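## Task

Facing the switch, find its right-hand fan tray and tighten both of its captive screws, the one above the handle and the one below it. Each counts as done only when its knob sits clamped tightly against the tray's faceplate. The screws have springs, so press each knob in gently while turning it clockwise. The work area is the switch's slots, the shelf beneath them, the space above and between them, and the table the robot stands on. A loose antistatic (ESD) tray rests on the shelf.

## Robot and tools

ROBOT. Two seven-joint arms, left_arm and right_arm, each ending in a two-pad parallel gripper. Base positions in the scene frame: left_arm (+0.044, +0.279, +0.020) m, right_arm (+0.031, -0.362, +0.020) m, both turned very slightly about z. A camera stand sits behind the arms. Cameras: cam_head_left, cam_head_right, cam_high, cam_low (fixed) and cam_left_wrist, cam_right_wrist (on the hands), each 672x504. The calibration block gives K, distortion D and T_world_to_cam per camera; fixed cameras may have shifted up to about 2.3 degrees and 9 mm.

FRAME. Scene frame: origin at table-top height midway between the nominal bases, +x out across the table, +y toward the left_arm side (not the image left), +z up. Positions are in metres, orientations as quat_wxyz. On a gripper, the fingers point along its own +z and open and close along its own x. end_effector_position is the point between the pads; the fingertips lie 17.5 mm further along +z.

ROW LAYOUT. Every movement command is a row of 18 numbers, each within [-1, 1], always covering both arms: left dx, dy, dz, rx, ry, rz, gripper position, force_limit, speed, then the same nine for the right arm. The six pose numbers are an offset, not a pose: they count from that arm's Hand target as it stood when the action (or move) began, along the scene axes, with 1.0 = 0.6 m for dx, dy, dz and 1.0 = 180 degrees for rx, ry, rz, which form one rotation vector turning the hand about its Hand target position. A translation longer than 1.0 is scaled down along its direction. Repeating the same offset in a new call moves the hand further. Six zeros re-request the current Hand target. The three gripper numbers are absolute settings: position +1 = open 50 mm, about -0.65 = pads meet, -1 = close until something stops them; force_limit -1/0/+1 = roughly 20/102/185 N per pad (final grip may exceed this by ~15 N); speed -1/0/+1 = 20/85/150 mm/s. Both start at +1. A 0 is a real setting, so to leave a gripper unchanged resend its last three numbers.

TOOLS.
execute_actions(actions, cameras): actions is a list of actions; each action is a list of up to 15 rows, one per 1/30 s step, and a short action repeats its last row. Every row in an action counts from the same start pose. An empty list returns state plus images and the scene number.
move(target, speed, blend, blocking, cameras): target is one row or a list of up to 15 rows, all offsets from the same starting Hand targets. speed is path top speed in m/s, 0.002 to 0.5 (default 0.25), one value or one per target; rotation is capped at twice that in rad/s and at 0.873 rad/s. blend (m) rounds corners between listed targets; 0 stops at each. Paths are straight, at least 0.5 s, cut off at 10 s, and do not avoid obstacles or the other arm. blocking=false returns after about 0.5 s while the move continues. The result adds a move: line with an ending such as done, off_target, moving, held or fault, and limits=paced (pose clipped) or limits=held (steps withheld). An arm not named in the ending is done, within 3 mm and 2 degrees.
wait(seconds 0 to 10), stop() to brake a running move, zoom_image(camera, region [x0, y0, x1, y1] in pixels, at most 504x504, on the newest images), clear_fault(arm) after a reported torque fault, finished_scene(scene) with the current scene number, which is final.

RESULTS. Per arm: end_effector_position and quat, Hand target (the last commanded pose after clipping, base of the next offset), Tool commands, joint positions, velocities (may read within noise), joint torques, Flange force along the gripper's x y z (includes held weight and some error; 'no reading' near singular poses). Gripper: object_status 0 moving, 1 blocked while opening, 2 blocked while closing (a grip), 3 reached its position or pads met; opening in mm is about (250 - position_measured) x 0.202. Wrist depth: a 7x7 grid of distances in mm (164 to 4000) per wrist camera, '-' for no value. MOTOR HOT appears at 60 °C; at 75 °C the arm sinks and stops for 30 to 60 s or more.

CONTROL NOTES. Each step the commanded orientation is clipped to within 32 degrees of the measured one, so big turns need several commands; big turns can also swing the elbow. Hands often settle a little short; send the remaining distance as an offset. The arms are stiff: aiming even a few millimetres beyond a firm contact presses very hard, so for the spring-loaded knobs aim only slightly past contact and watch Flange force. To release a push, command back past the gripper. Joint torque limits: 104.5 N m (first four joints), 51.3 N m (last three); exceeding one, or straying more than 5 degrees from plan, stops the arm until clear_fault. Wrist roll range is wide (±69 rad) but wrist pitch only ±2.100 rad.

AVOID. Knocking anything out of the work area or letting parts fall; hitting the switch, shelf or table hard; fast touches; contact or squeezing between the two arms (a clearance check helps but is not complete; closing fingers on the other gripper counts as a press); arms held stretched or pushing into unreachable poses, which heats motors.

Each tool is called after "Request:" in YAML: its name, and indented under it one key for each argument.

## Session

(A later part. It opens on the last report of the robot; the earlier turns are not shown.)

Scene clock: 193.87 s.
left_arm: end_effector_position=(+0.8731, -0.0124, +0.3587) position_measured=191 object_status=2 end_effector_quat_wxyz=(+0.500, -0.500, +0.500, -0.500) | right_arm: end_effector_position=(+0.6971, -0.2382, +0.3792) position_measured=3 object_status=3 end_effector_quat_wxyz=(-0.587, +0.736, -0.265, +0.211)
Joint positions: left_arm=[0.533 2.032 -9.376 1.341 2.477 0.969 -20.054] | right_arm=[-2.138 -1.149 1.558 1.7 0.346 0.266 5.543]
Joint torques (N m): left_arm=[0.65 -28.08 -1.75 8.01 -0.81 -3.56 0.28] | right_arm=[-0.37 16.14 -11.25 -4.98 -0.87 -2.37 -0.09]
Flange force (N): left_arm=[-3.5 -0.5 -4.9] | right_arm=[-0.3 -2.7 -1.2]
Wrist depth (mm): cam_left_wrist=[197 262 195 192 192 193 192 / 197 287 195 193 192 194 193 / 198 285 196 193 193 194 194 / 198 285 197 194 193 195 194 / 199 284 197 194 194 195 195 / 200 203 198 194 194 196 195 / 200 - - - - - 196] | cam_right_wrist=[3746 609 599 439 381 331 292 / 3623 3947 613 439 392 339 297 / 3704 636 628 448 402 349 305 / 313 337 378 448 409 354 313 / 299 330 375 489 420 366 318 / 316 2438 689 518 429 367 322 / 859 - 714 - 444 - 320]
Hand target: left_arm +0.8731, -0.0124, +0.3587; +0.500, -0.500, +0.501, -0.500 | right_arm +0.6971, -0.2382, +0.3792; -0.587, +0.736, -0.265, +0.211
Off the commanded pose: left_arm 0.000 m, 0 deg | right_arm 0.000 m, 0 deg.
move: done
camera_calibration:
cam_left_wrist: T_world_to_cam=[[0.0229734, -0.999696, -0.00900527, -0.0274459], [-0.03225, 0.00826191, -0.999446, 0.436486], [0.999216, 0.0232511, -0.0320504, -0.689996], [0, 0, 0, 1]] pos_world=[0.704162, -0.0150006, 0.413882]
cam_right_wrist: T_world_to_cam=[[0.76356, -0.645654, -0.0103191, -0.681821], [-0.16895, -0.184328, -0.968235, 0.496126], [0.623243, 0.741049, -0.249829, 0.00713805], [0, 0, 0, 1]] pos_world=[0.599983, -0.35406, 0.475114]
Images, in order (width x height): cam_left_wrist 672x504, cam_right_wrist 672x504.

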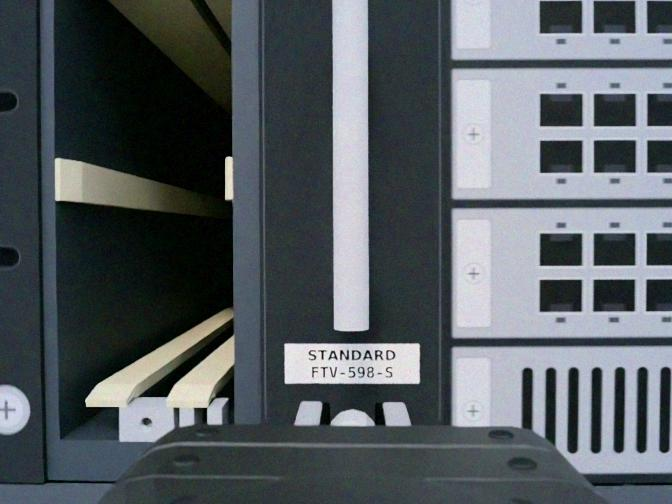

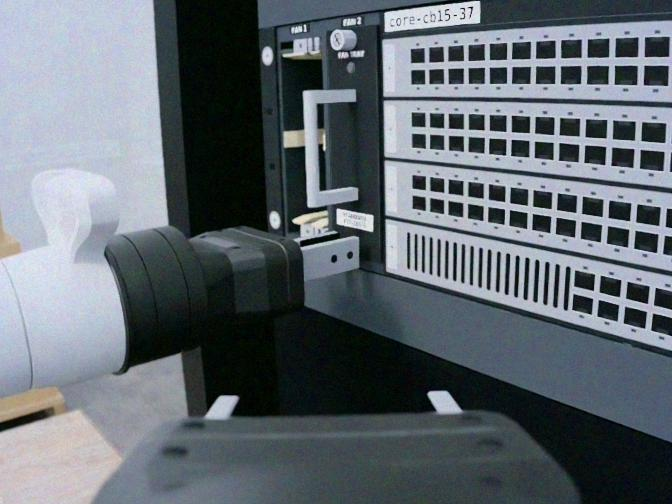

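Request:
move:
  target:
    - [0, 0, 0, 0, 0, 0, 0.0, -0.8, -1, 0,0,0,0,0,0,1,1,1]
    - [0, 0, 0.0013, 0, 0, 0, 0.0, -0.8, -1, 0,0,0,0,0,0,1,1,1]
    - [0, 0, 0.0013, 0, 0, 0, -1, -0.8, -1, 0,0,0,0,0,0,1,1,1]
    - [0.0008, 0, 0.0013, 0.5, 0, 0, -1, -0.8, -1, 0,0,0,0,0,0,1,1,1]
  speed: [0.1,0.1,0.1,0.4]
  cameras: ["cam_left_wrist","cam_right_wrist"]

Request:
zoom_image:
  camera: "cam_right_wrist"
  region: [310, 220, 370, 270]

Scene clock: 201.57 s.
left_arm: end_effector_position=(+0.8736, -0.0124, +0.3594) position_measured=191 object_status=2 end_effector_quat_wxyz=(+0.707, +0.000, +0.707, +0.000) | right_arm: end_effector_position=(+0.6971, -0.2382, +0.3792) position_measured=3 object_status=3 end_effector_quat_wxyz=(-0.587, +0.736, -0.265, +0.211)
Joint positions: left_arm=[0.269 1.995 -9.881 1.351 2.648 1.148 -21.312] | right_arm=[-2.138 -1.149 1.558 1.7 0.346 0.266 5.543]
Joint torques (N m): left_arm=[3.64 -29.42 1.96 8.1 -1.15 -4.31 0.33] | right_arm=[-0.4 16.14 -11.28 -4.97 -0.86 -2.39 -0.06]
Flange force (N): left_arm=[1.6 7.6 -6.6] | right_arm=[-0.3 -2.7 -1.2]
Wrist depth (mm): cam_left_wrist=[196 195 194 194 191 191 190 / 196 195 195 194 192 191 190 / 197 196 196 195 192 192 191 / 197 197 196 195 192 192 192 / 198 197 196 196 193 192 192 / 196 195 195 194 194 193 193 / 196 - - - - - 193] | cam_right_wrist=[3684 609 597 439 381 330 292 / 3746 3877 612 439 391 340 298 / 3725 - 623 446 402 349 306 / 325 345 380 453 409 355 312 / 297 291 389 498 418 367 318 / 317 300 684 516 428 368 322 / 857 - 711 - 445 - 322]
Hand target: left_arm +0.8736, -0.0124, +0.3595; +0.707, +0.000, +0.707, +0.000 | right_arm +0.6971, -0.2382, +0.3792; -0.587, +0.736, -0.265, +0.211
Off the commanded pose: left_arm 0.000 m, 0 deg | right_arm 0.000 m, 0 deg.
move: done
camera_calibration:
cam_left_wrist: T_world_to_cam=[[0.0228712, 0.00900285, -0.999698, 0.341184], [-0.0322468, 0.999446, 0.00826283, 0.0873199], [0.999218, 0.0320481, 0.0231488, -0.710205], [0, 0, 0, 1]] pos_world=[0.704662, -0.0675824, 0.3568]
cam_right_wrist: T_world_to_cam=[[0.76356, -0.645654, -0.0103191, -0.681821], [-0.16895, -0.184328, -0.968235, 0.496126], [0.623243, 0.741049, -0.249829, 0.00713805], [0, 0, 0, 1]] pos_world=[0.599983, -0.35406, 0.475114]
Images, in order (width x height): cam_left_wrist 672x504, cam_right_wrist 672x504.

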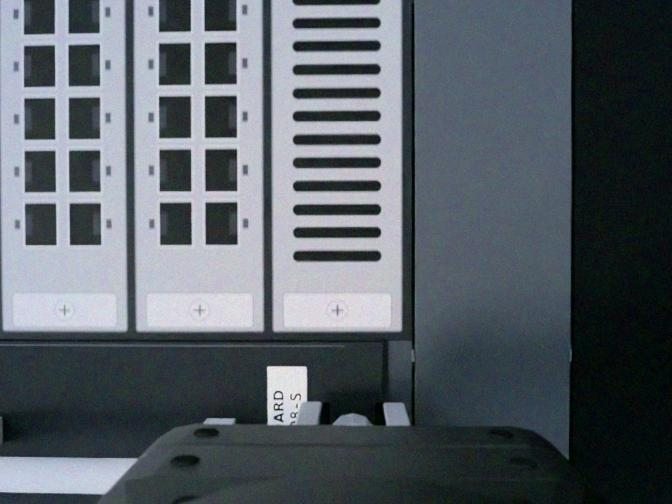

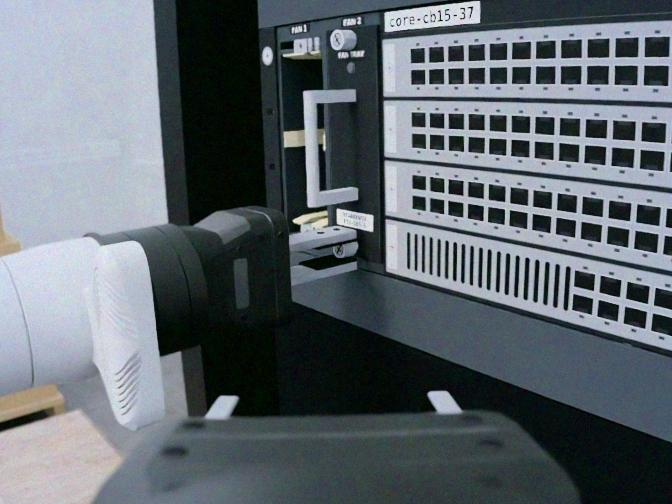

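Scaled by 8.400.

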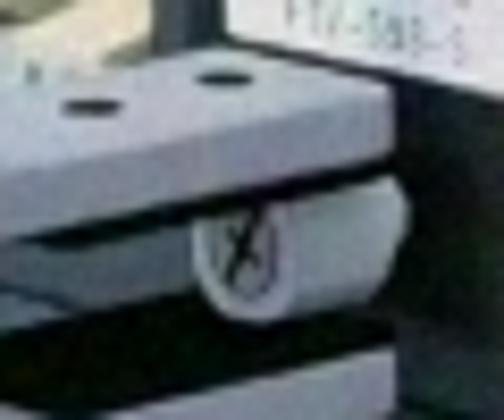

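Request:
move:
  target:
    - [0.0008, 0, 0, 0.6, 0, 0, -1, -0.8, -1, 0,0,0,0,0,0,1,1,1]
    - [0.0014, 0, 0, -0.8, 0, 0, -1, -0.8, -1, 0,0,0,0,0,0,1,1,1]
    - [0.002, 0, 0, -0.2, 0, 0, -1, -0.8, -1, 0,0,0,0,0,0,1,1,1]
  speed: 0.43
  blend: [0.01, 0.01, 0]
  cameras: ["cam_right_wrist"]

Request:
zoom_image:
  camera: "cam_right_wrist"
  region: [310, 220, 370, 270]

Scene clock: 209.60 s.
left_arm: end_effector_position=(+0.8748, -0.0124, +0.3595) position_measured=191 object_status=2 end_effector_quat_wxyz=(+0.672, -0.218, +0.673, -0.218) | right_arm: end_effector_position=(+0.6971, -0.2382, +0.3792) position_measured=3 object_status=3 end_effector_quat_wxyz=(-0.587, +0.736, -0.265, +0.211)
Joint positions: left_arm=[0.094 1.053 -11.81 1.355 3.636 1.096 -25.464] | right_arm=[-2.138 -1.149 1.558 1.7 0.346 0.266 5.543]
Joint torques (N m): left_arm=[21.89 -23.54 15.69 -3.23 -6.18 -6.58 0.25] | right_arm=[-0.38 16.16 -11.25 -5.01 -0.87 -2.38 -0.07]
Flange force (N): left_arm=[-19.8 23.4 -9.5] | right_arm=[-0.4 -2.6 -1.2]
Wrist depth (mm): cam_left_wrist=[194 194 193 193 193 192 191 / 193 195 194 193 193 192 192 / 193 193 195 194 193 193 190 / - 193 193 194 194 193 190 / 197 194 193 193 194 191 191 / 275 197 194 193 193 192 192 / 248 - - - - - 192] | cam_right_wrist=[3565 605 598 439 382 330 292 / 3603 3725 610 439 390 339 298 / 3684 3947 623 447 403 350 306 / 308 338 387 454 409 356 313 / 299 288 379 490 418 368 317 / 320 2447 687 516 429 368 324 / 856 - 711 - 445 - 321]
Hand target: left_arm +0.8748, -0.0124, +0.3595; +0.672, -0.218, +0.673, -0.218 | right_arm +0.6971, -0.2382, +0.3792; -0.587, +0.736, -0.265, +0.211
Off the commanded pose: left_arm 0.000 m, 0 deg | right_arm 0.000 m, 0 deg.
move: done
camera_calibration:
cam_right_wrist: T_world_to_cam=[[0.76356, -0.645654, -0.0103191, -0.681821], [-0.16895, -0.184328, -0.968235, 0.496126], [0.623243, 0.741049, -0.249829, 0.00713805], [0, 0, 0, 1]] pos_world=[0.599983, -0.35406, 0.475114]
Images, in order (width x height): cam_right_wrist 672x504.

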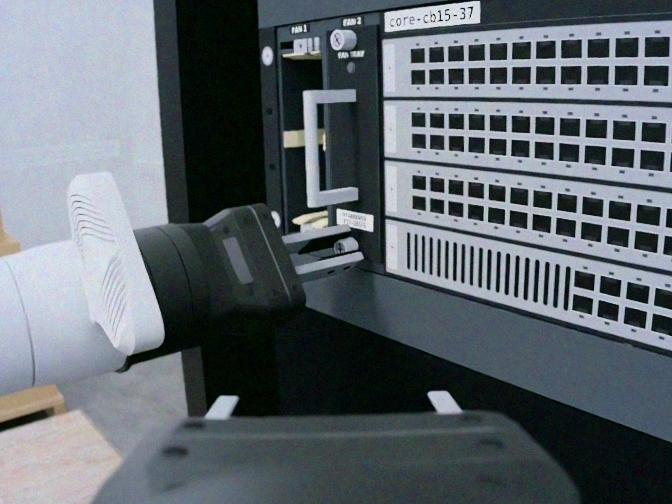

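Scaled by 8.400.

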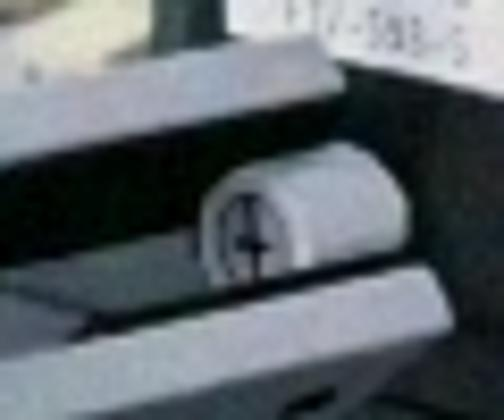

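Request:
move:
  target:
    - [0.0004, 0.001, 0, 0.3, 0, 0, -1, -0.8, -1, 0,0,0,0,0,0,1,1,1]
    - [0.001, 0.0014, 0, 0.9, 0, 0, -1, -0.8, -1, 0,0,0,0,0,0,1,1,1]
    - [0.0013, 0.0017, 0, -0.8, 0, 0, -1, -0.8, -1, 0,0,0,0,0,0,1,1,1]
  speed: 0.43
  blend: [0.01, 0.01, 0]
  cameras: ["cam_right_wrist"]

Request:
zoom_image:
  camera: "cam_right_wrist"
  region: [310, 220, 370, 270]

Scene clock: 216.67 s.
left_arm: end_effector_position=(+0.8756, -0.0114, +0.3595) position_measured=191 object_status=2 end_effector_quat_wxyz=(+0.000, +0.707, +0.000, +0.707) | right_arm: end_effector_position=(+0.6971, -0.2382, +0.3792) position_measured=3 object_status=3 end_effector_quat_wxyz=(-0.587, +0.736, -0.265, +0.211)
Joint positions: left_arm=[0.705 0.968 -13.041 1.323 3.889 0.627 -28.497] | right_arm=[-2.138 -1.149 1.558 1.7 0.346 0.266 5.543]
Joint torques (N m): left_arm=[8.54 -13.23 4.79 -6.74 -1.72 -3.17 0.18] | right_arm=[-0.36 16.1 -11.25 -4.96 -0.88 -2.4 -0.04]
Flange force (N): left_arm=[15.4 -14.5 -8.7] | right_arm=[-0.3 -2.8 -1.1]
Wrist depth (mm): cam_left_wrist=[598 599 603 602 603 569 570 / 193 193 192 191 190 190 189 / 194 193 193 194 364 417 329 / 195 193 193 195 465 447 329 / 195 194 193 195 194 193 193 / 195 194 194 193 192 191 191 / 196 - - - - - 191] | cam_right_wrist=[3603 606 599 440 381 330 292 / 3663 3877 614 439 390 339 298 / 3811 - 623 449 402 350 305 / 327 342 380 452 410 354 313 / 298 330 390 488 418 366 318 / 318 2456 689 517 429 367 322 / 858 - 706 - 444 - 321]
Hand target: left_arm +0.8756, -0.0114, +0.3595; +0.000, +0.707, +0.000, +0.707 | right_arm +0.6971, -0.2382, +0.3792; -0.587, +0.736, -0.265, +0.211
Off the commanded pose: left_arm 0.000 m, 0 deg | right_arm 0.000 m, 0 deg.
move: done
camera_calibration:
cam_right_wrist: T_world_to_cam=[[0.76356, -0.645654, -0.0103191, -0.681821], [-0.16895, -0.184328, -0.968235, 0.496126], [0.623243, 0.741049, -0.249829, 0.00713805], [0, 0, 0, 1]] pos_world=[0.599983, -0.35406, 0.475114]
Images, in order (width x height): cam_right_wrist 672x504.

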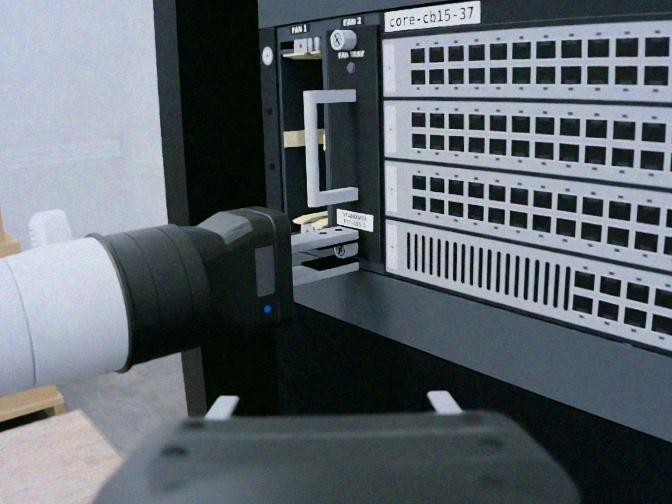

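Scaled by 8.400.

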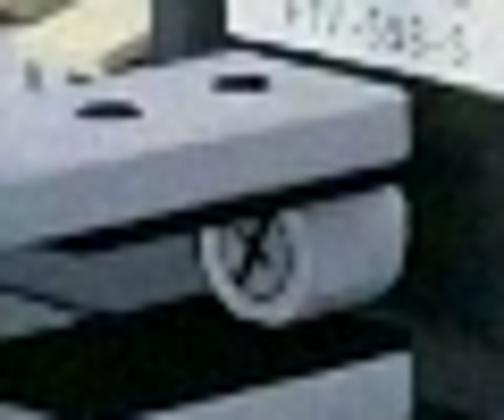

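Request:
move:
  target:
    - [0.0006, 0.0005, 0.0005, 0.6, 0, 0, -1, -0.8, -1, 0,0,0,0,0,0,1,1,1]
    - [0.0012, 0.0007, 0.0005, -0.8, 0, 0, -1, -0.8, -1, 0,0,0,0,0,0,1,1,1]
    - [0.0018, 0.0009, 0.0005, 0, 0, 0, -1, -0.8, -1, 0,0,0,0,0,0,1,1,1]
  speed: 0.43
  blend: [0.01, 0.01, 0]
  cameras: ["cam_right_wrist"]

Request:
zoom_image:
  camera: "cam_right_wrist"
  region: [310, 220, 370, 270]

Scene clock: 225.97 s.
left_arm: end_effector_position=(+0.8766, -0.0108, +0.3597) position_measured=191 object_status=2 end_effector_quat_wxyz=(+0.000, +0.707, +0.000, +0.707) | right_arm: end_effector_position=(+0.6971, -0.2382, +0.3792) position_measured=3 object_status=3 end_effector_quat_wxyz=(-0.587, +0.736, -0.265, +0.211)
Joint positions: left_arm=[0.868 1.868 -14.943 1.313 2.33 0.638 -31.54] | right_arm=[-2.138 -1.149 1.558 1.7 0.346 0.266 5.543]
Joint torques (N m): left_arm=[-11.75 -22.78 -1.44 4.02 -1.12 -2.41 0.23] | right_arm=[-0.36 16.14 -11.24 -5.04 -0.89 -2.38 -0.08]
Flange force (N): left_arm=[5.3 2.2 -27.3] | right_arm=[-0.5 -2.6 -1.2]
Wrist depth (mm): cam_left_wrist=[592 595 597 639 640 601 564 / 192 191 191 190 190 189 188 / 193 192 191 193 346 416 328 / 193 192 192 193 464 446 335 / 194 193 192 194 193 192 192 / 194 194 193 192 191 190 190 / 195 - - - - - 190] | cam_right_wrist=[3546 607 598 439 381 330 292 / 3746 3704 614 439 391 339 298 / 3767 - 623 448 401 350 305 / 326 341 382 454 410 356 312 / 299 329 390 489 418 367 318 / 319 2420 687 516 427 368 322 / 860 - 710 - 445 - 321]
Hand target: left_arm +0.8766, -0.0108, +0.3598; +0.000, +0.707, +0.000, +0.707 | right_arm +0.6971, -0.2382, +0.3792; -0.587, +0.736, -0.265, +0.211
Off the commanded pose: left_arm 0.000 m, 0 deg | right_arm 0.000 m, 0 deg.
move: done
camera_calibration:
cam_right_wrist: T_world_to_cam=[[0.76356, -0.645654, -0.0103191, -0.681821], [-0.16895, -0.184328, -0.968235, 0.496126], [0.623243, 0.741049, -0.249829, 0.00713805], [0, 0, 0, 1]] pos_world=[0.599983, -0.35406, 0.475114]
Images, in order (width x height): cam_right_wrist 672x504.

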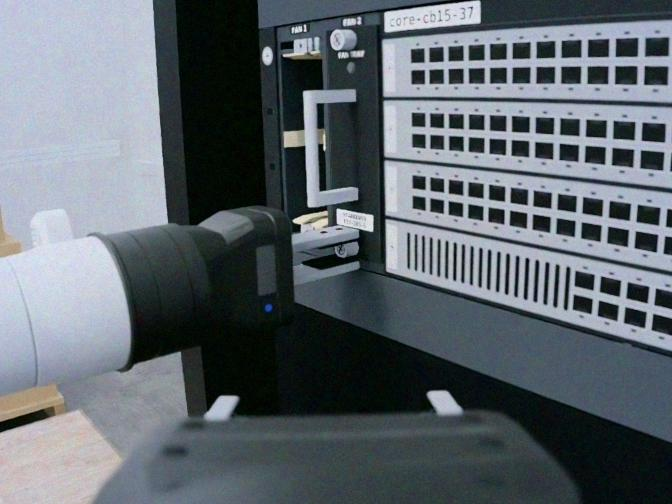

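Scaled by 8.400.

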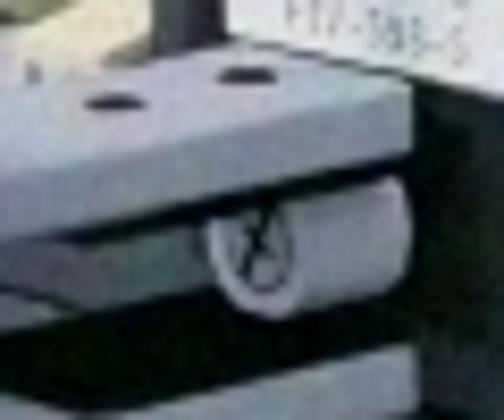

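Request:
move:
  target:
    - [0.0002, -0.0003, 0.0, 0.6, 0, 0, -1, -0.8, -1, 0,0,0,0,0,0,1,1,1]
    - [0.0006, -0.0006, 0.0, -0.8, 0, 0, -1, -0.8, -1, 0,0,0,0,0,0,1,1,1]
    - [0.0009, -0.0008, 0.0, 0, 0, 0, -1, -0.8, -1, 0,0,0,0,0,0,1,1,1]
  speed: 0.43
  blend: [0.01, 0.01, 0]
  cameras: ["cam_right_wrist"]

Request:
zoom_image:
  camera: "cam_right_wrist"
  region: [310, 220, 370, 270]

Scene clock: 237.80 s.
left_arm: end_effector_position=(+0.8772, -0.0112, +0.3598) position_measured=191 object_status=2 end_effector_quat_wxyz=(+0.000, +0.707, +0.000, +0.707) | right_arm: end_effector_position=(+0.6971, -0.2382, +0.3792) position_measured=3 object_status=3 end_effector_quat_wxyz=(-0.587, +0.736, -0.265, +0.211)
Joint positions: left_arm=[-0.058 1.628 -17.048 1.356 3.092 1.308 -36.349] | right_arm=[-2.138 -1.149 1.558 1.7 0.346 0.266 5.543]
Joint torques (N m): left_arm=[3.73 -34.64 12.88 -0.04 -5.94 -5.31 0.2] | right_arm=[-0.4 16.13 -11.24 -5.02 -0.85 -2.36 -0.06]
Flange force (N): left_arm=[-11.7 -14.8 -26.2] | right_arm=[-0.5 -2.6 -1.3]
Wrist depth (mm): cam_left_wrist=[602 602 603 602 601 565 565 / 192 191 190 189 189 188 187 / 192 191 191 193 358 414 327 / 192 192 191 193 463 455 335 / 193 192 192 193 192 192 191 / 193 193 192 191 190 190 189 / 194 - - - - - 189] | cam_right_wrist=[3623 607 599 438 381 330 293 / 3623 3947 616 439 392 339 299 / 3855 - 623 449 403 350 305 / 325 339 381 452 408 354 312 / 299 330 388 487 419 366 319 / 317 2483 686 516 429 368 323 / 857 - 711 - 444 - 322]
Hand target: left_arm +0.8772, -0.0113, +0.3598; +0.000, +0.707, +0.000, +0.707 | right_arm +0.6971, -0.2382, +0.3792; -0.587, +0.736, -0.265, +0.211
Off the commanded pose: left_arm 0.000 m, 0 deg | right_arm 0.000 m, 0 deg.
move: done
camera_calibration:
cam_right_wrist: T_world_to_cam=[[0.76356, -0.645654, -0.0103191, -0.681821], [-0.16895, -0.184328, -0.968235, 0.496126], [0.623243, 0.741049, -0.249829, 0.00713805], [0, 0, 0, 1]] pos_world=[0.599983, -0.35406, 0.475114]
Images, in order (width x height): cam_right_wrist 672x504.

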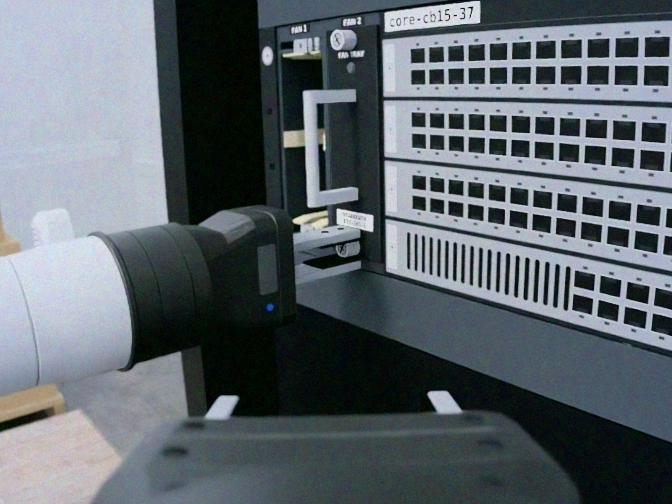

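Scaled by 8.400.

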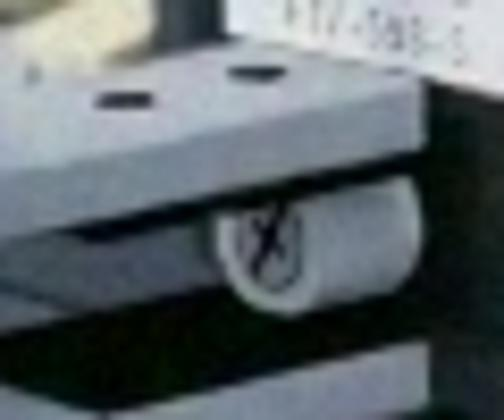

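Request:
move:
  target:
    - [0.0003, 0.0005, 0.0, 0.6, 0, 0, -1, -0.8, -1, 0,0,0,0,0,0,1,1,1]
    - [0.0008, 0.001, -0.0001, -0.8, 0, 0, -1, -0.8, -1, 0,0,0,0,0,0,1,1,1]
    - [0.0012, 0.0013, -0.0002, 0, 0, 0, -1, -0.8, -1, 0,0,0,0,0,0,1,1,1]
  speed: 0.43
  blend: [0.01, 0.01, 0]
  cameras: ["cam_right_wrist"]

Request:
zoom_image:
  camera: "cam_right_wrist"
  region: [310, 220, 370, 270]

Scene clock: 247.07 s.
left_arm: end_effector_position=(+0.8779, -0.0105, +0.3597) position_measured=191 object_status=2 end_effector_quat_wxyz=(+0.000, +0.707, +0.000, +0.707) | right_arm: end_effector_position=(+0.6971, -0.2382, +0.3792) position_measured=3 object_status=3 end_effector_quat_wxyz=(-0.587, +0.736, -0.265, +0.211)
Joint positions: left_arm=[0.609 0.942 -19.141 1.32 3.874 0.698 -41.184] | right_arm=[-2.138 -1.149 1.558 1.7 0.346 0.266 5.543]
Joint torques (N m): left_arm=[7.36 -15.57 4 -3.77 -0.55 -2.17 0.21] | right_arm=[-0.37 16.13 -11.29 -5.01 -0.86 -2.35 -0.02]
Flange force (N): left_arm=[13.5 -8.6 4.5] | right_arm=[-0.6 -2.7 -1.1]
Wrist depth (mm): cam_left_wrist=[599 602 602 603 603 568 569 / 191 190 189 189 188 187 187 / 191 190 190 192 267 417 328 / 192 191 190 192 451 446 328 / 192 192 191 193 192 191 191 / 193 192 191 190 190 189 188 / 193 - - - - - 189] | cam_right_wrist=[3490 608 598 439 381 330 292 / 3725 3855 610 438 390 339 298 / 3855 - 621 448 402 350 305 / 327 341 382 451 409 353 312 / 299 331 389 487 418 366 318 / 318 2429 689 520 428 368 322 / 857 - 711 - 446 - 322]
Hand target: left_arm +0.8779, -0.0105, +0.3596; +0.000, +0.707, +0.000, +0.707 | right_arm +0.6971, -0.2382, +0.3792; -0.587, +0.736, -0.265, +0.211
Off the commanded pose: left_arm 0.000 m, 0 deg | right_arm 0.000 m, 0 deg.
move: done
camera_calibration:
cam_right_wrist: T_world_to_cam=[[0.76356, -0.645654, -0.0103191, -0.681821], [-0.16895, -0.184328, -0.968235, 0.496126], [0.623243, 0.741049, -0.249829, 0.00713805], [0, 0, 0, 1]] pos_world=[0.599983, -0.35406, 0.475114]
Images, in order (width x height): cam_right_wrist 672x504.

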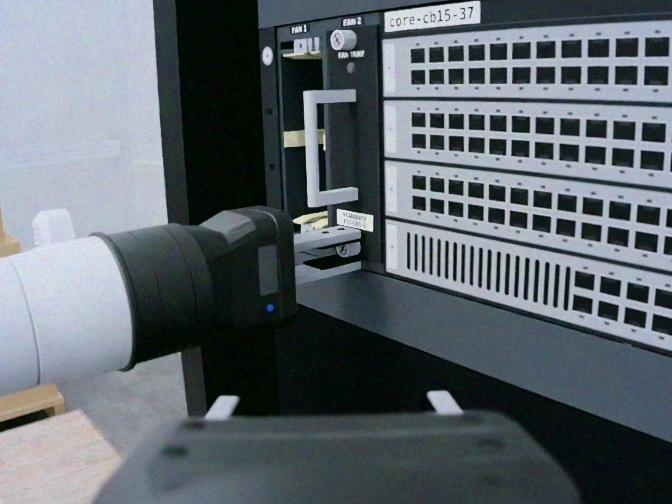

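Scaled by 8.400.

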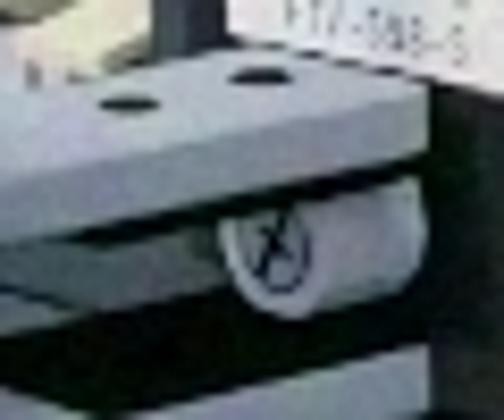

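Request:
move:
  target:
    - [0.0008, 0.0003, 0.0004, 0.5, 0, 0, -1, -0.8, -1, 0,0,0,0,0,0,1,1,1]
    - [0.0013, 0.0005, 0.0004, 1, 0, 0, -1, -0.8, -1, 0,0,0,0,0,0,1,1,1]
  speed: 0.43
  blend: [0.01, 0]
  cameras: ["cam_right_wrist"]

Request:
zoom_image:
  camera: "cam_right_wrist"
  region: [310, 220, 370, 270]

Scene clock: 252.13 s.
left_arm: end_effector_position=(+0.8787, -0.0103, +0.3599) position_measured=191 object_status=2 end_effector_quat_wxyz=(+0.707, +0.000, +0.707, +0.000) | right_arm: end_effector_position=(+0.6971, -0.2382, +0.3792) position_measured=3 object_status=3 end_effector_quat_wxyz=(-0.587, +0.736, -0.265, +0.211)
Joint positions: left_arm=[1.004 1.311 -20.203 1.297 3.356 0.256 -42.952] | right_arm=[-2.138 -1.149 1.558 1.7 0.346 0.266 5.543]
Joint torques (N m): left_arm=[-5.86 -12.82 -1.2 -4.64 -0.41 -1.21 0.33] | right_arm=[-0.41 16.15 -11.23 -5.06 -0.89 -2.39 -0.05]
Flange force (N): left_arm=[-16.7 4.8 -30.6] | right_arm=[-0.6 -2.6 -1.4]
Wrist depth (mm): cam_left_wrist=[192 191 191 190 187 187 186 / 192 192 191 191 188 187 187 / 192 192 192 191 188 188 187 / 193 193 192 191 189 188 188 / 193 193 192 192 189 189 188 / 192 191 190 190 190 189 189 / 192 - - - - - 189] | cam_right_wrist=[3643 607 601 438 380 330 292 / 3767 3923 613 438 390 339 298 / 3663 - 623 448 402 349 305 / 327 342 382 451 411 355 312 / 299 295 392 487 417 366 317 / 314 304 682 516 428 368 322 / 852 - 714 - 445 - 322]
Hand target: left_arm +0.8787, -0.0102, +0.3599; +0.707, +0.000, +0.707, +0.000 | right_arm +0.6971, -0.2382, +0.3792; -0.587, +0.736, -0.265, +0.211
Off the commanded pose: left_arm 0.000 m, 0 deg | right_arm 0.000 m, 0 deg.
move: done
camera_calibration:
cam_right_wrist: T_world_to_cam=[[0.76356, -0.645654, -0.0103191, -0.681821], [-0.16895, -0.184328, -0.968235, 0.496126], [0.623243, 0.741049, -0.249829, 0.00713805], [0, 0, 0, 1]] pos_world=[0.599983, -0.35406, 0.475114]
Images, in order (width x height): cam_right_wrist 672x504.

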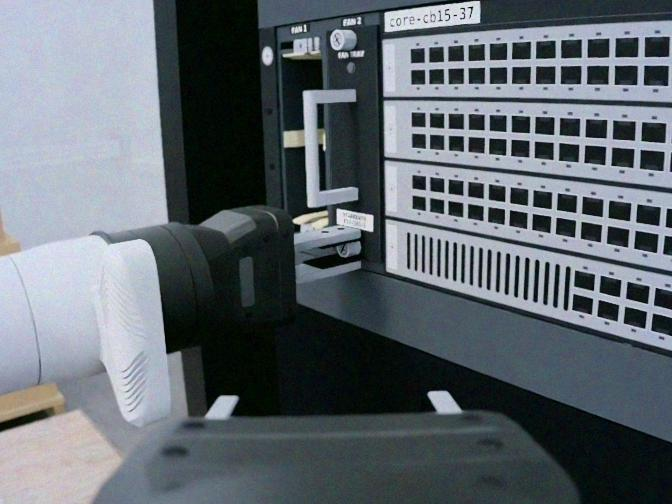

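Scaled by 8.400.

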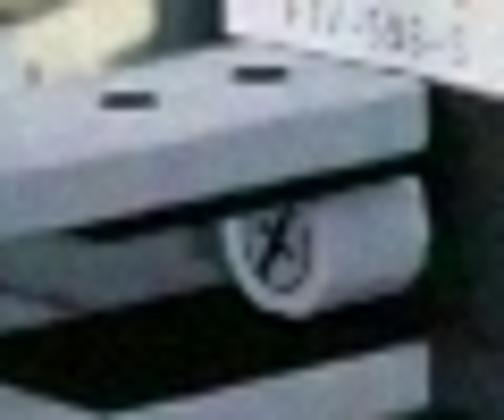

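Request:
move:
  target:
    - [0, 0.0001, 0.0003, 0.5, 0, 0, -1, -0.8, -1, 0,0,0,0,0,0,1,1,1]
    - [0.0002, 0.0, 0.0003, 1, 0, 0, -1, -0.8, -1, 0,0,0,0,0,0,1,1,1]
  speed: 0.43
  blend: [0.01, 0]
  cameras: ["cam_right_wrist"]

Request:
zoom_image:
  camera: "cam_right_wrist"
  region: [310, 220, 370, 270]

Scene clock: 257.30 s.
left_arm: end_effector_position=(+0.8788, -0.0102, +0.3600) position_measured=191 object_status=2 end_effector_quat_wxyz=(+0.000, +0.707, +0.000, +0.707) | right_arm: end_effector_position=(+0.6971, -0.2382, +0.3792) position_measured=3 object_status=3 end_effector_quat_wxyz=(-0.587, +0.736, -0.265, +0.211)
Joint positions: left_arm=[0.929 1.784 -21.037 1.302 2.331 0.536 -44.28] | right_arm=[-2.138 -1.149 1.558 1.7 0.346 0.266 5.543]
Joint torques (N m): left_arm=[-15.23 -21.95 -2.19 6.61 -1.71 -2.87 0.13] | right_arm=[-0.45 16.18 -11.26 -5.02 -0.87 -2.37 -0.1]
Flange force (N): left_arm=[6.4 7.0 -24.1] | right_arm=[-0.4 -2.5 -1.4]
Wrist depth (mm): cam_left_wrist=[593 596 599 599 598 564 566 / 190 189 189 188 187 187 186 / 191 190 189 191 351 415 327 / 191 190 190 192 463 456 335 / 191 191 190 192 191 190 190 / 192 191 191 190 189 188 188 / 193 - - - - - 188] | cam_right_wrist=[3584 606 601 438 382 329 292 / 3704 3994 616 439 392 340 298 / 3704 - 624 449 402 350 306 / 326 340 382 450 408 355 312 / 298 331 388 486 418 366 318 / 317 2511 685 520 428 368 322 / 858 - 713 - 447 - 322]
Hand target: left_arm +0.8788, -0.0102, +0.3600; +0.000, +0.707, +0.000, +0.707 | right_arm +0.6971, -0.2382, +0.3792; -0.587, +0.736, -0.265, +0.211
Off the commanded pose: left_arm 0.000 m, 0 deg | right_arm 0.000 m, 0 deg.
move: done
camera_calibration:
cam_right_wrist: T_world_to_cam=[[0.76356, -0.645654, -0.0103191, -0.681821], [-0.16895, -0.184328, -0.968235, 0.496126], [0.623243, 0.741049, -0.249829, 0.00713805], [0, 0, 0, 1]] pos_world=[0.599983, -0.35406, 0.475114]
Images, in order (width x height): cam_right_wrist 672x504.

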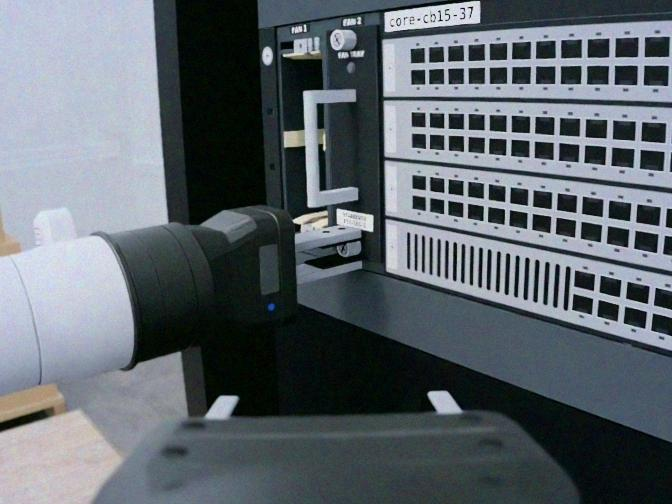

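Scaled by 8.400.

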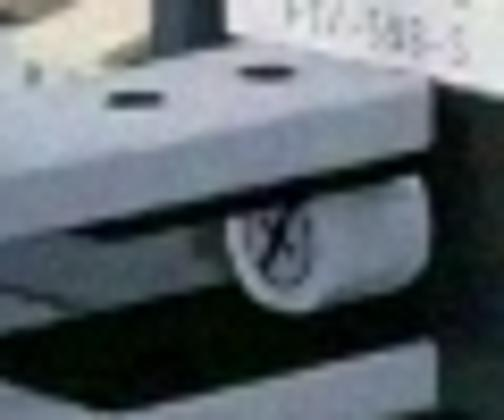

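Request:
move:
  target:
    - [0, 0, 0, 0, 0, 0, -0.12, 0, -1, 0,0,0,0,0,0,1,1,1]
    - [-0.0002, 0, 0, 0, 0, 0, -1, 0, -1, 0,0,0,0,0,0,1,1,1]
    - [0, 0, 0, 0.5, 0, 0, -1, 0, -1, 0,0,0,0,0,0,1,1,1]
  speed: [0.1,0.1,0.25]

Request:
move:
  target: [0, 0, 0, 0.5, 0, 0, -1, 0, -1, 0,0,0,0,0,0,1,1,1]
  speed: 0.25
  cameras: ["cam_right_wrist"]

Request:
zoom_image:
  camera: "cam_right_wrist"
  region: [310, 220, 370, 270]

Scene clock: 264.30 s.
left_arm: end_effector_position=(+0.8788, -0.0102, +0.3601) position_measured=198 object_status=2 end_effector_quat_wxyz=(+0.500, -0.500, +0.501, -0.500) | right_arm: end_effector_position=(+0.6971, -0.2382, +0.3792) position_measured=3 object_status=3 end_effector_quat_wxyz=(-0.587, +0.736, -0.265, +0.211)
Joint positions: left_arm=[0.698 1.979 -21.601 1.314 2.393 0.817 -45.401] | right_arm=[-2.138 -1.149 1.558 1.7 0.346 0.266 5.543]
Joint torques (N m): left_arm=[-8.41 -11.93 4.91 9.97 -5.81 5.04 -1] | right_arm=[-0.39 16.16 -11.3 -4.96 -0.87 -2.38 -0.06]
Flange force (N): left_arm=[19.4 -21.1 31.5] | right_arm=[-0.3 -2.7 -1.1]
Wrist depth (mm): cam_left_wrist=[192 253 190 187 187 188 188 / 192 285 191 188 187 189 188 / 193 285 191 188 188 189 189 / 193 285 191 189 188 190 189 / 194 284 192 189 189 190 190 / 194 201 193 189 189 191 190 / 194 - - - - - 191] | cam_right_wrist=[3684 606 597 440 383 331 292 / 3767 3947 615 440 391 340 298 / 3527 626 626 448 402 349 306 / 313 334 376 446 408 356 312 / 299 330 380 487 418 366 318 / 328 2493 690 517 429 368 323 / 860 - 709 - 445 - 320]
Hand target: left_arm +0.8788, -0.0102, +0.3601; +0.500, -0.500, +0.500, -0.500 | right_arm +0.6971, -0.2382, +0.3792; -0.587, +0.736, -0.265, +0.211
Off the commanded pose: left_arm 0.000 m, 0 deg | right_arm 0.000 m, 0 deg.
move: done

Scene clock: 267.80 s.
left_arm: end_effector_position=(+0.8788, -0.0102, +0.3600) position_measured=198 object_status=2 end_effector_quat_wxyz=(+0.707, +0.000, +0.707, +0.000) | right_arm: end_effector_position=(+0.6971, -0.2382, +0.3792) position_measured=3 object_status=3 end_effector_quat_wxyz=(-0.587, +0.736, -0.265, +0.211)
Joint positions: left_arm=[0.436 2.025 -22.113 1.327 2.534 1.023 -46.651] | right_arm=[-2.138 -1.149 1.558 1.7 0.346 0.266 5.543]
Joint torques (N m): left_arm=[-6.61 -31.34 2.12 6.18 -3.23 -4.44 -1.11] | right_arm=[-0.41 16.11 -11.28 -5.02 -0.86 -2.39 -0.1]
Flange force (N): left_arm=[4.7 0.9 -22.5] | right_arm=[-0.5 -2.6 -1.3]
Wrist depth (mm): cam_left_wrist=[191 191 190 189 186 186 185 / 191 191 190 190 187 186 186 / 192 191 191 190 187 187 186 / 192 192 191 191 188 187 187 / 193 192 192 191 188 188 187 / 191 190 190 189 189 189 188 / 191 - - - - - 188] | cam_right_wrist=[3684 609 601 441 380 330 292 / 3746 3923 613 437 392 339 297 / 3746 - 621 449 403 350 306 / 327 342 383 453 409 356 312 / 300 295 394 488 420 366 317 / 319 307 683 518 428 368 323 / 861 - 711 - 444 - 320]
Hand target: left_arm +0.8788, -0.0102, +0.3601; +0.707, +0.000, +0.707, +0.000 | right_arm +0.6971, -0.2382, +0.3792; -0.587, +0.736, -0.265, +0.211
Off the commanded pose: left_arm 0.000 m, 0 deg | right_arm 0.000 m, 0 deg.
move: done
camera_calibration:
cam_right_wrist: T_world_to_cam=[[0.76356, -0.645654, -0.0103191, -0.681821], [-0.16895, -0.184328, -0.968235, 0.496126], [0.623243, 0.741049, -0.249829, 0.00713805], [0, 0, 0, 1]] pos_world=[0.599983, -0.35406, 0.475114]
Images, in order (width x height): cam_right_wrist 672x504.

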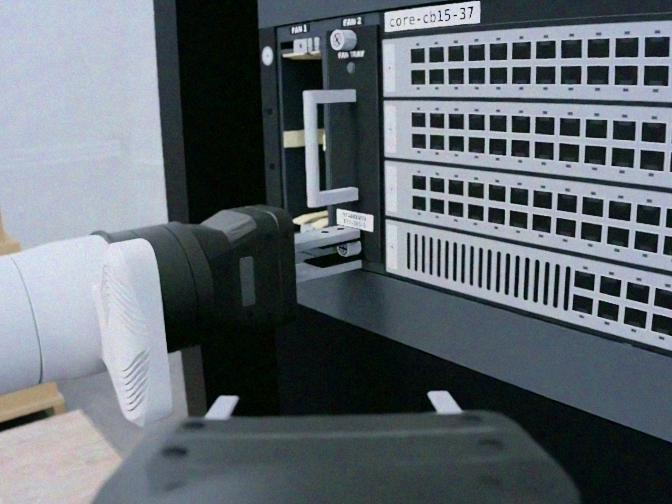

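Scaled by 8.400.

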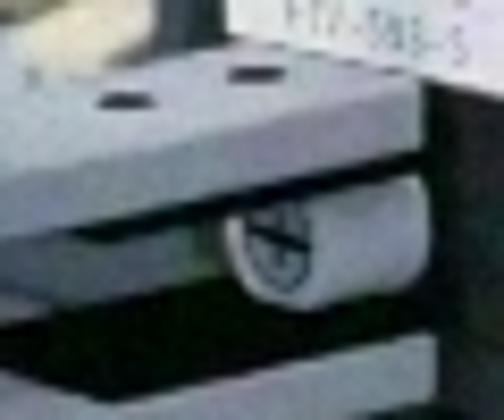

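Request:
move:
  target:
    - [0, 0, 0, 0, 0, 0, -0.12, 0.1, -1, 0,0,0,0,0,0,1,1,1]
    - [0, 0, 0, -0.5, 0, 0, -0.12, 0.1, -1, 0,0,0,0,0,0,1,1,1]
    - [0, 0, 0, -0.5, 0, 0, -1, 0.1, -1, 0,0,0,0,0,0,1,1,1]
    - [0, 0, 0, 0, 0, 0, -1, 0.1, -1, 0,0,0,0,0,0,1,1,1]
  speed: [0.1,0.35,0.1,0.25]
  cameras: ["cam_right_wrist"]

Request:
zoom_image:
  camera: "cam_right_wrist"
  region: [310, 220, 370, 270]

Scene clock: 276.67 s.
left_arm: end_effector_position=(+0.8788, -0.0102, +0.3600) position_measured=198 object_status=2 end_effector_quat_wxyz=(+0.707, +0.000, +0.707, +0.000) | right_arm: end_effector_position=(+0.6971, -0.2382, +0.3792) position_measured=3 object_status=3 end_effector_quat_wxyz=(-0.587, +0.736, -0.265, +0.211)
Joint positions: left_arm=[0.437 2.025 -22.111 1.327 2.533 1.022 -46.652] | right_arm=[-2.138 -1.149 1.558 1.7 0.346 0.266 5.543]
Joint torques (N m): left_arm=[-5.6 -29.72 1.9 9.01 -4.12 -2.77 -1.1] | right_arm=[-0.37 16.18 -11.28 -4.97 -0.89 -2.38 -0.08]
Flange force (N): left_arm=[1.7 -4.2 -4.3] | right_arm=[-0.2 -2.6 -1.1]
Wrist depth (mm): cam_left_wrist=[191 190 190 189 186 186 185 / 191 191 190 190 187 187 186 / 192 191 191 190 187 187 186 / 192 192 191 191 188 187 187 / 193 192 192 191 188 188 187 / 191 190 190 189 189 188 188 / 191 - - - - - 188] | cam_right_wrist=[3603 607 598 439 383 330 292 / 3623 3923 612 439 391 339 299 / 3643 - 622 448 402 350 305 / 327 342 383 453 408 355 313 / 300 295 393 486 419 366 318 / 320 308 684 517 429 367 322 / 856 - 711 - 446 - 320]
Hand target: left_arm +0.8788, -0.0102, +0.3601; +0.707, +0.000, +0.707, +0.000 | right_arm +0.6971, -0.2382, +0.3792; -0.587, +0.736, -0.265, +0.211
Off the commanded pose: left_arm 0.000 m, 0 deg | right_arm 0.000 m, 0 deg.
move: done
camera_calibration:
cam_right_wrist: T_world_to_cam=[[0.76356, -0.645654, -0.0103191, -0.681821], [-0.16895, -0.184328, -0.968235, 0.496126], [0.623243, 0.741049, -0.249829, 0.00713805], [0, 0, 0, 1]] pos_world=[0.599983, -0.35406, 0.475114]
Images, in order (width x height): cam_right_wrist 672x504.

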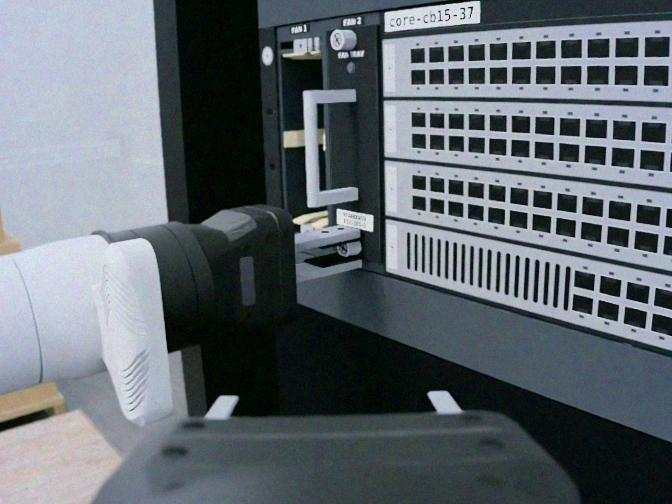

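Scaled by 8.400.

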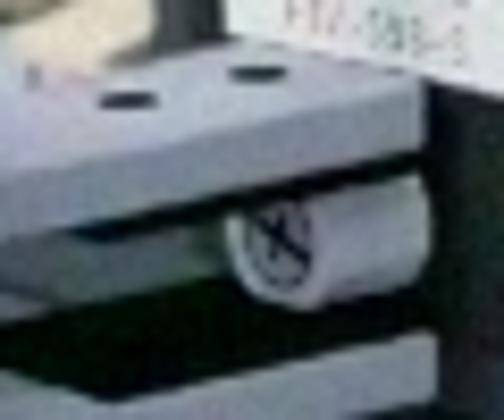

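Request:
move:
  target:
    - [0, 0, 0, 0, 0, 0, -0.12, 0.6, -1, 0,0,0,0,0,0,1,1,1]
    - [0, 0, 0, -0.5, 0, 0, -0.12, 0.6, -1, 0,0,0,0,0,0,1,1,1]
    - [0, 0, 0, -0.5, 0, 0, -1, 0.6, -1, 0,0,0,0,0,0,1,1,1]
    - [0.0002, 0, 0, 0, 0, 0, -1, 0.6, -1, 0,0,0,0,0,0,1,1,1]
  speed: [0.1,0.4,0.1,0.25]
  cameras: ["cam_right_wrist"]

Request:
zoom_image:
  camera: "cam_right_wrist"
  region: [310, 220, 370, 270]

Scene clock: 285.00 s.
left_arm: end_effector_position=(+0.8789, -0.0102, +0.3600) position_measured=202 object_status=2 end_effector_quat_wxyz=(+0.707, +0.000, +0.707, +0.000) | right_arm: end_effector_position=(+0.6971, -0.2382, +0.3792) position_measured=3 object_status=3 end_effector_quat_wxyz=(-0.587, +0.736, -0.265, +0.211)
Joint positions: left_arm=[0.438 2.025 -22.108 1.326 2.532 1.021 -46.654] | right_arm=[-2.138 -1.149 1.558 1.7 0.346 0.266 5.543]
Joint torques (N m): left_arm=[-5.36 -29.52 1.26 8.63 -4.32 -2.92 -1.72] | right_arm=[-0.34 16.17 -11.32 -5.02 -0.88 -2.37 -0.04]
Flange force (N): left_arm=[1.8 -3.7 -5.0] | right_arm=[-0.5 -2.6 -1.0]
Wrist depth (mm): cam_left_wrist=[190 190 190 189 186 186 185 / 191 191 190 190 187 186 186 / 192 191 191 190 187 187 186 / 192 192 191 191 188 187 187 / 193 192 191 191 188 188 187 / 191 190 190 189 189 188 188 / 191 - - - - - 188] | cam_right_wrist=[3684 607 599 439 382 330 291 / 3603 - 613 438 391 340 298 / 3725 - 623 448 403 350 306 / 326 343 385 451 408 354 313 / 299 296 393 486 418 366 317 / 319 308 683 517 427 368 322 / 854 - 714 - 444 - 321]
Hand target: left_arm +0.8789, -0.0102, +0.3601; +0.707, +0.000, +0.707, +0.000 | right_arm +0.6971, -0.2382, +0.3792; -0.587, +0.736, -0.265, +0.211
Off the commanded pose: left_arm 0.000 m, 0 deg | right_arm 0.000 m, 0 deg.
move: done
camera_calibration:
cam_right_wrist: T_world_to_cam=[[0.76356, -0.645654, -0.0103191, -0.681821], [-0.16895, -0.184328, -0.968235, 0.496126], [0.623243, 0.741049, -0.249829, 0.00713805], [0, 0, 0, 1]] pos_world=[0.599983, -0.35406, 0.475114]
Images, in order (width x height): cam_right_wrist 672x504.

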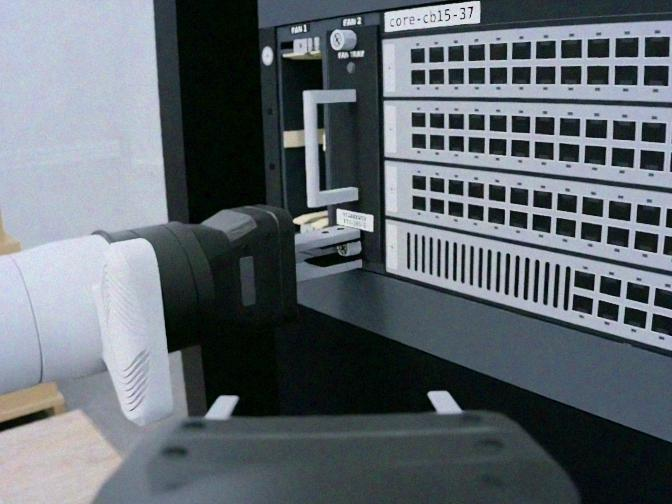

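Scaled by 8.400.

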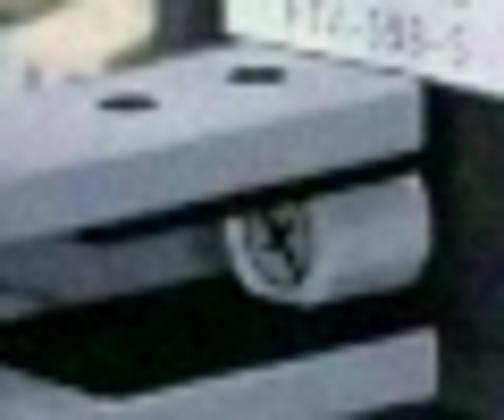

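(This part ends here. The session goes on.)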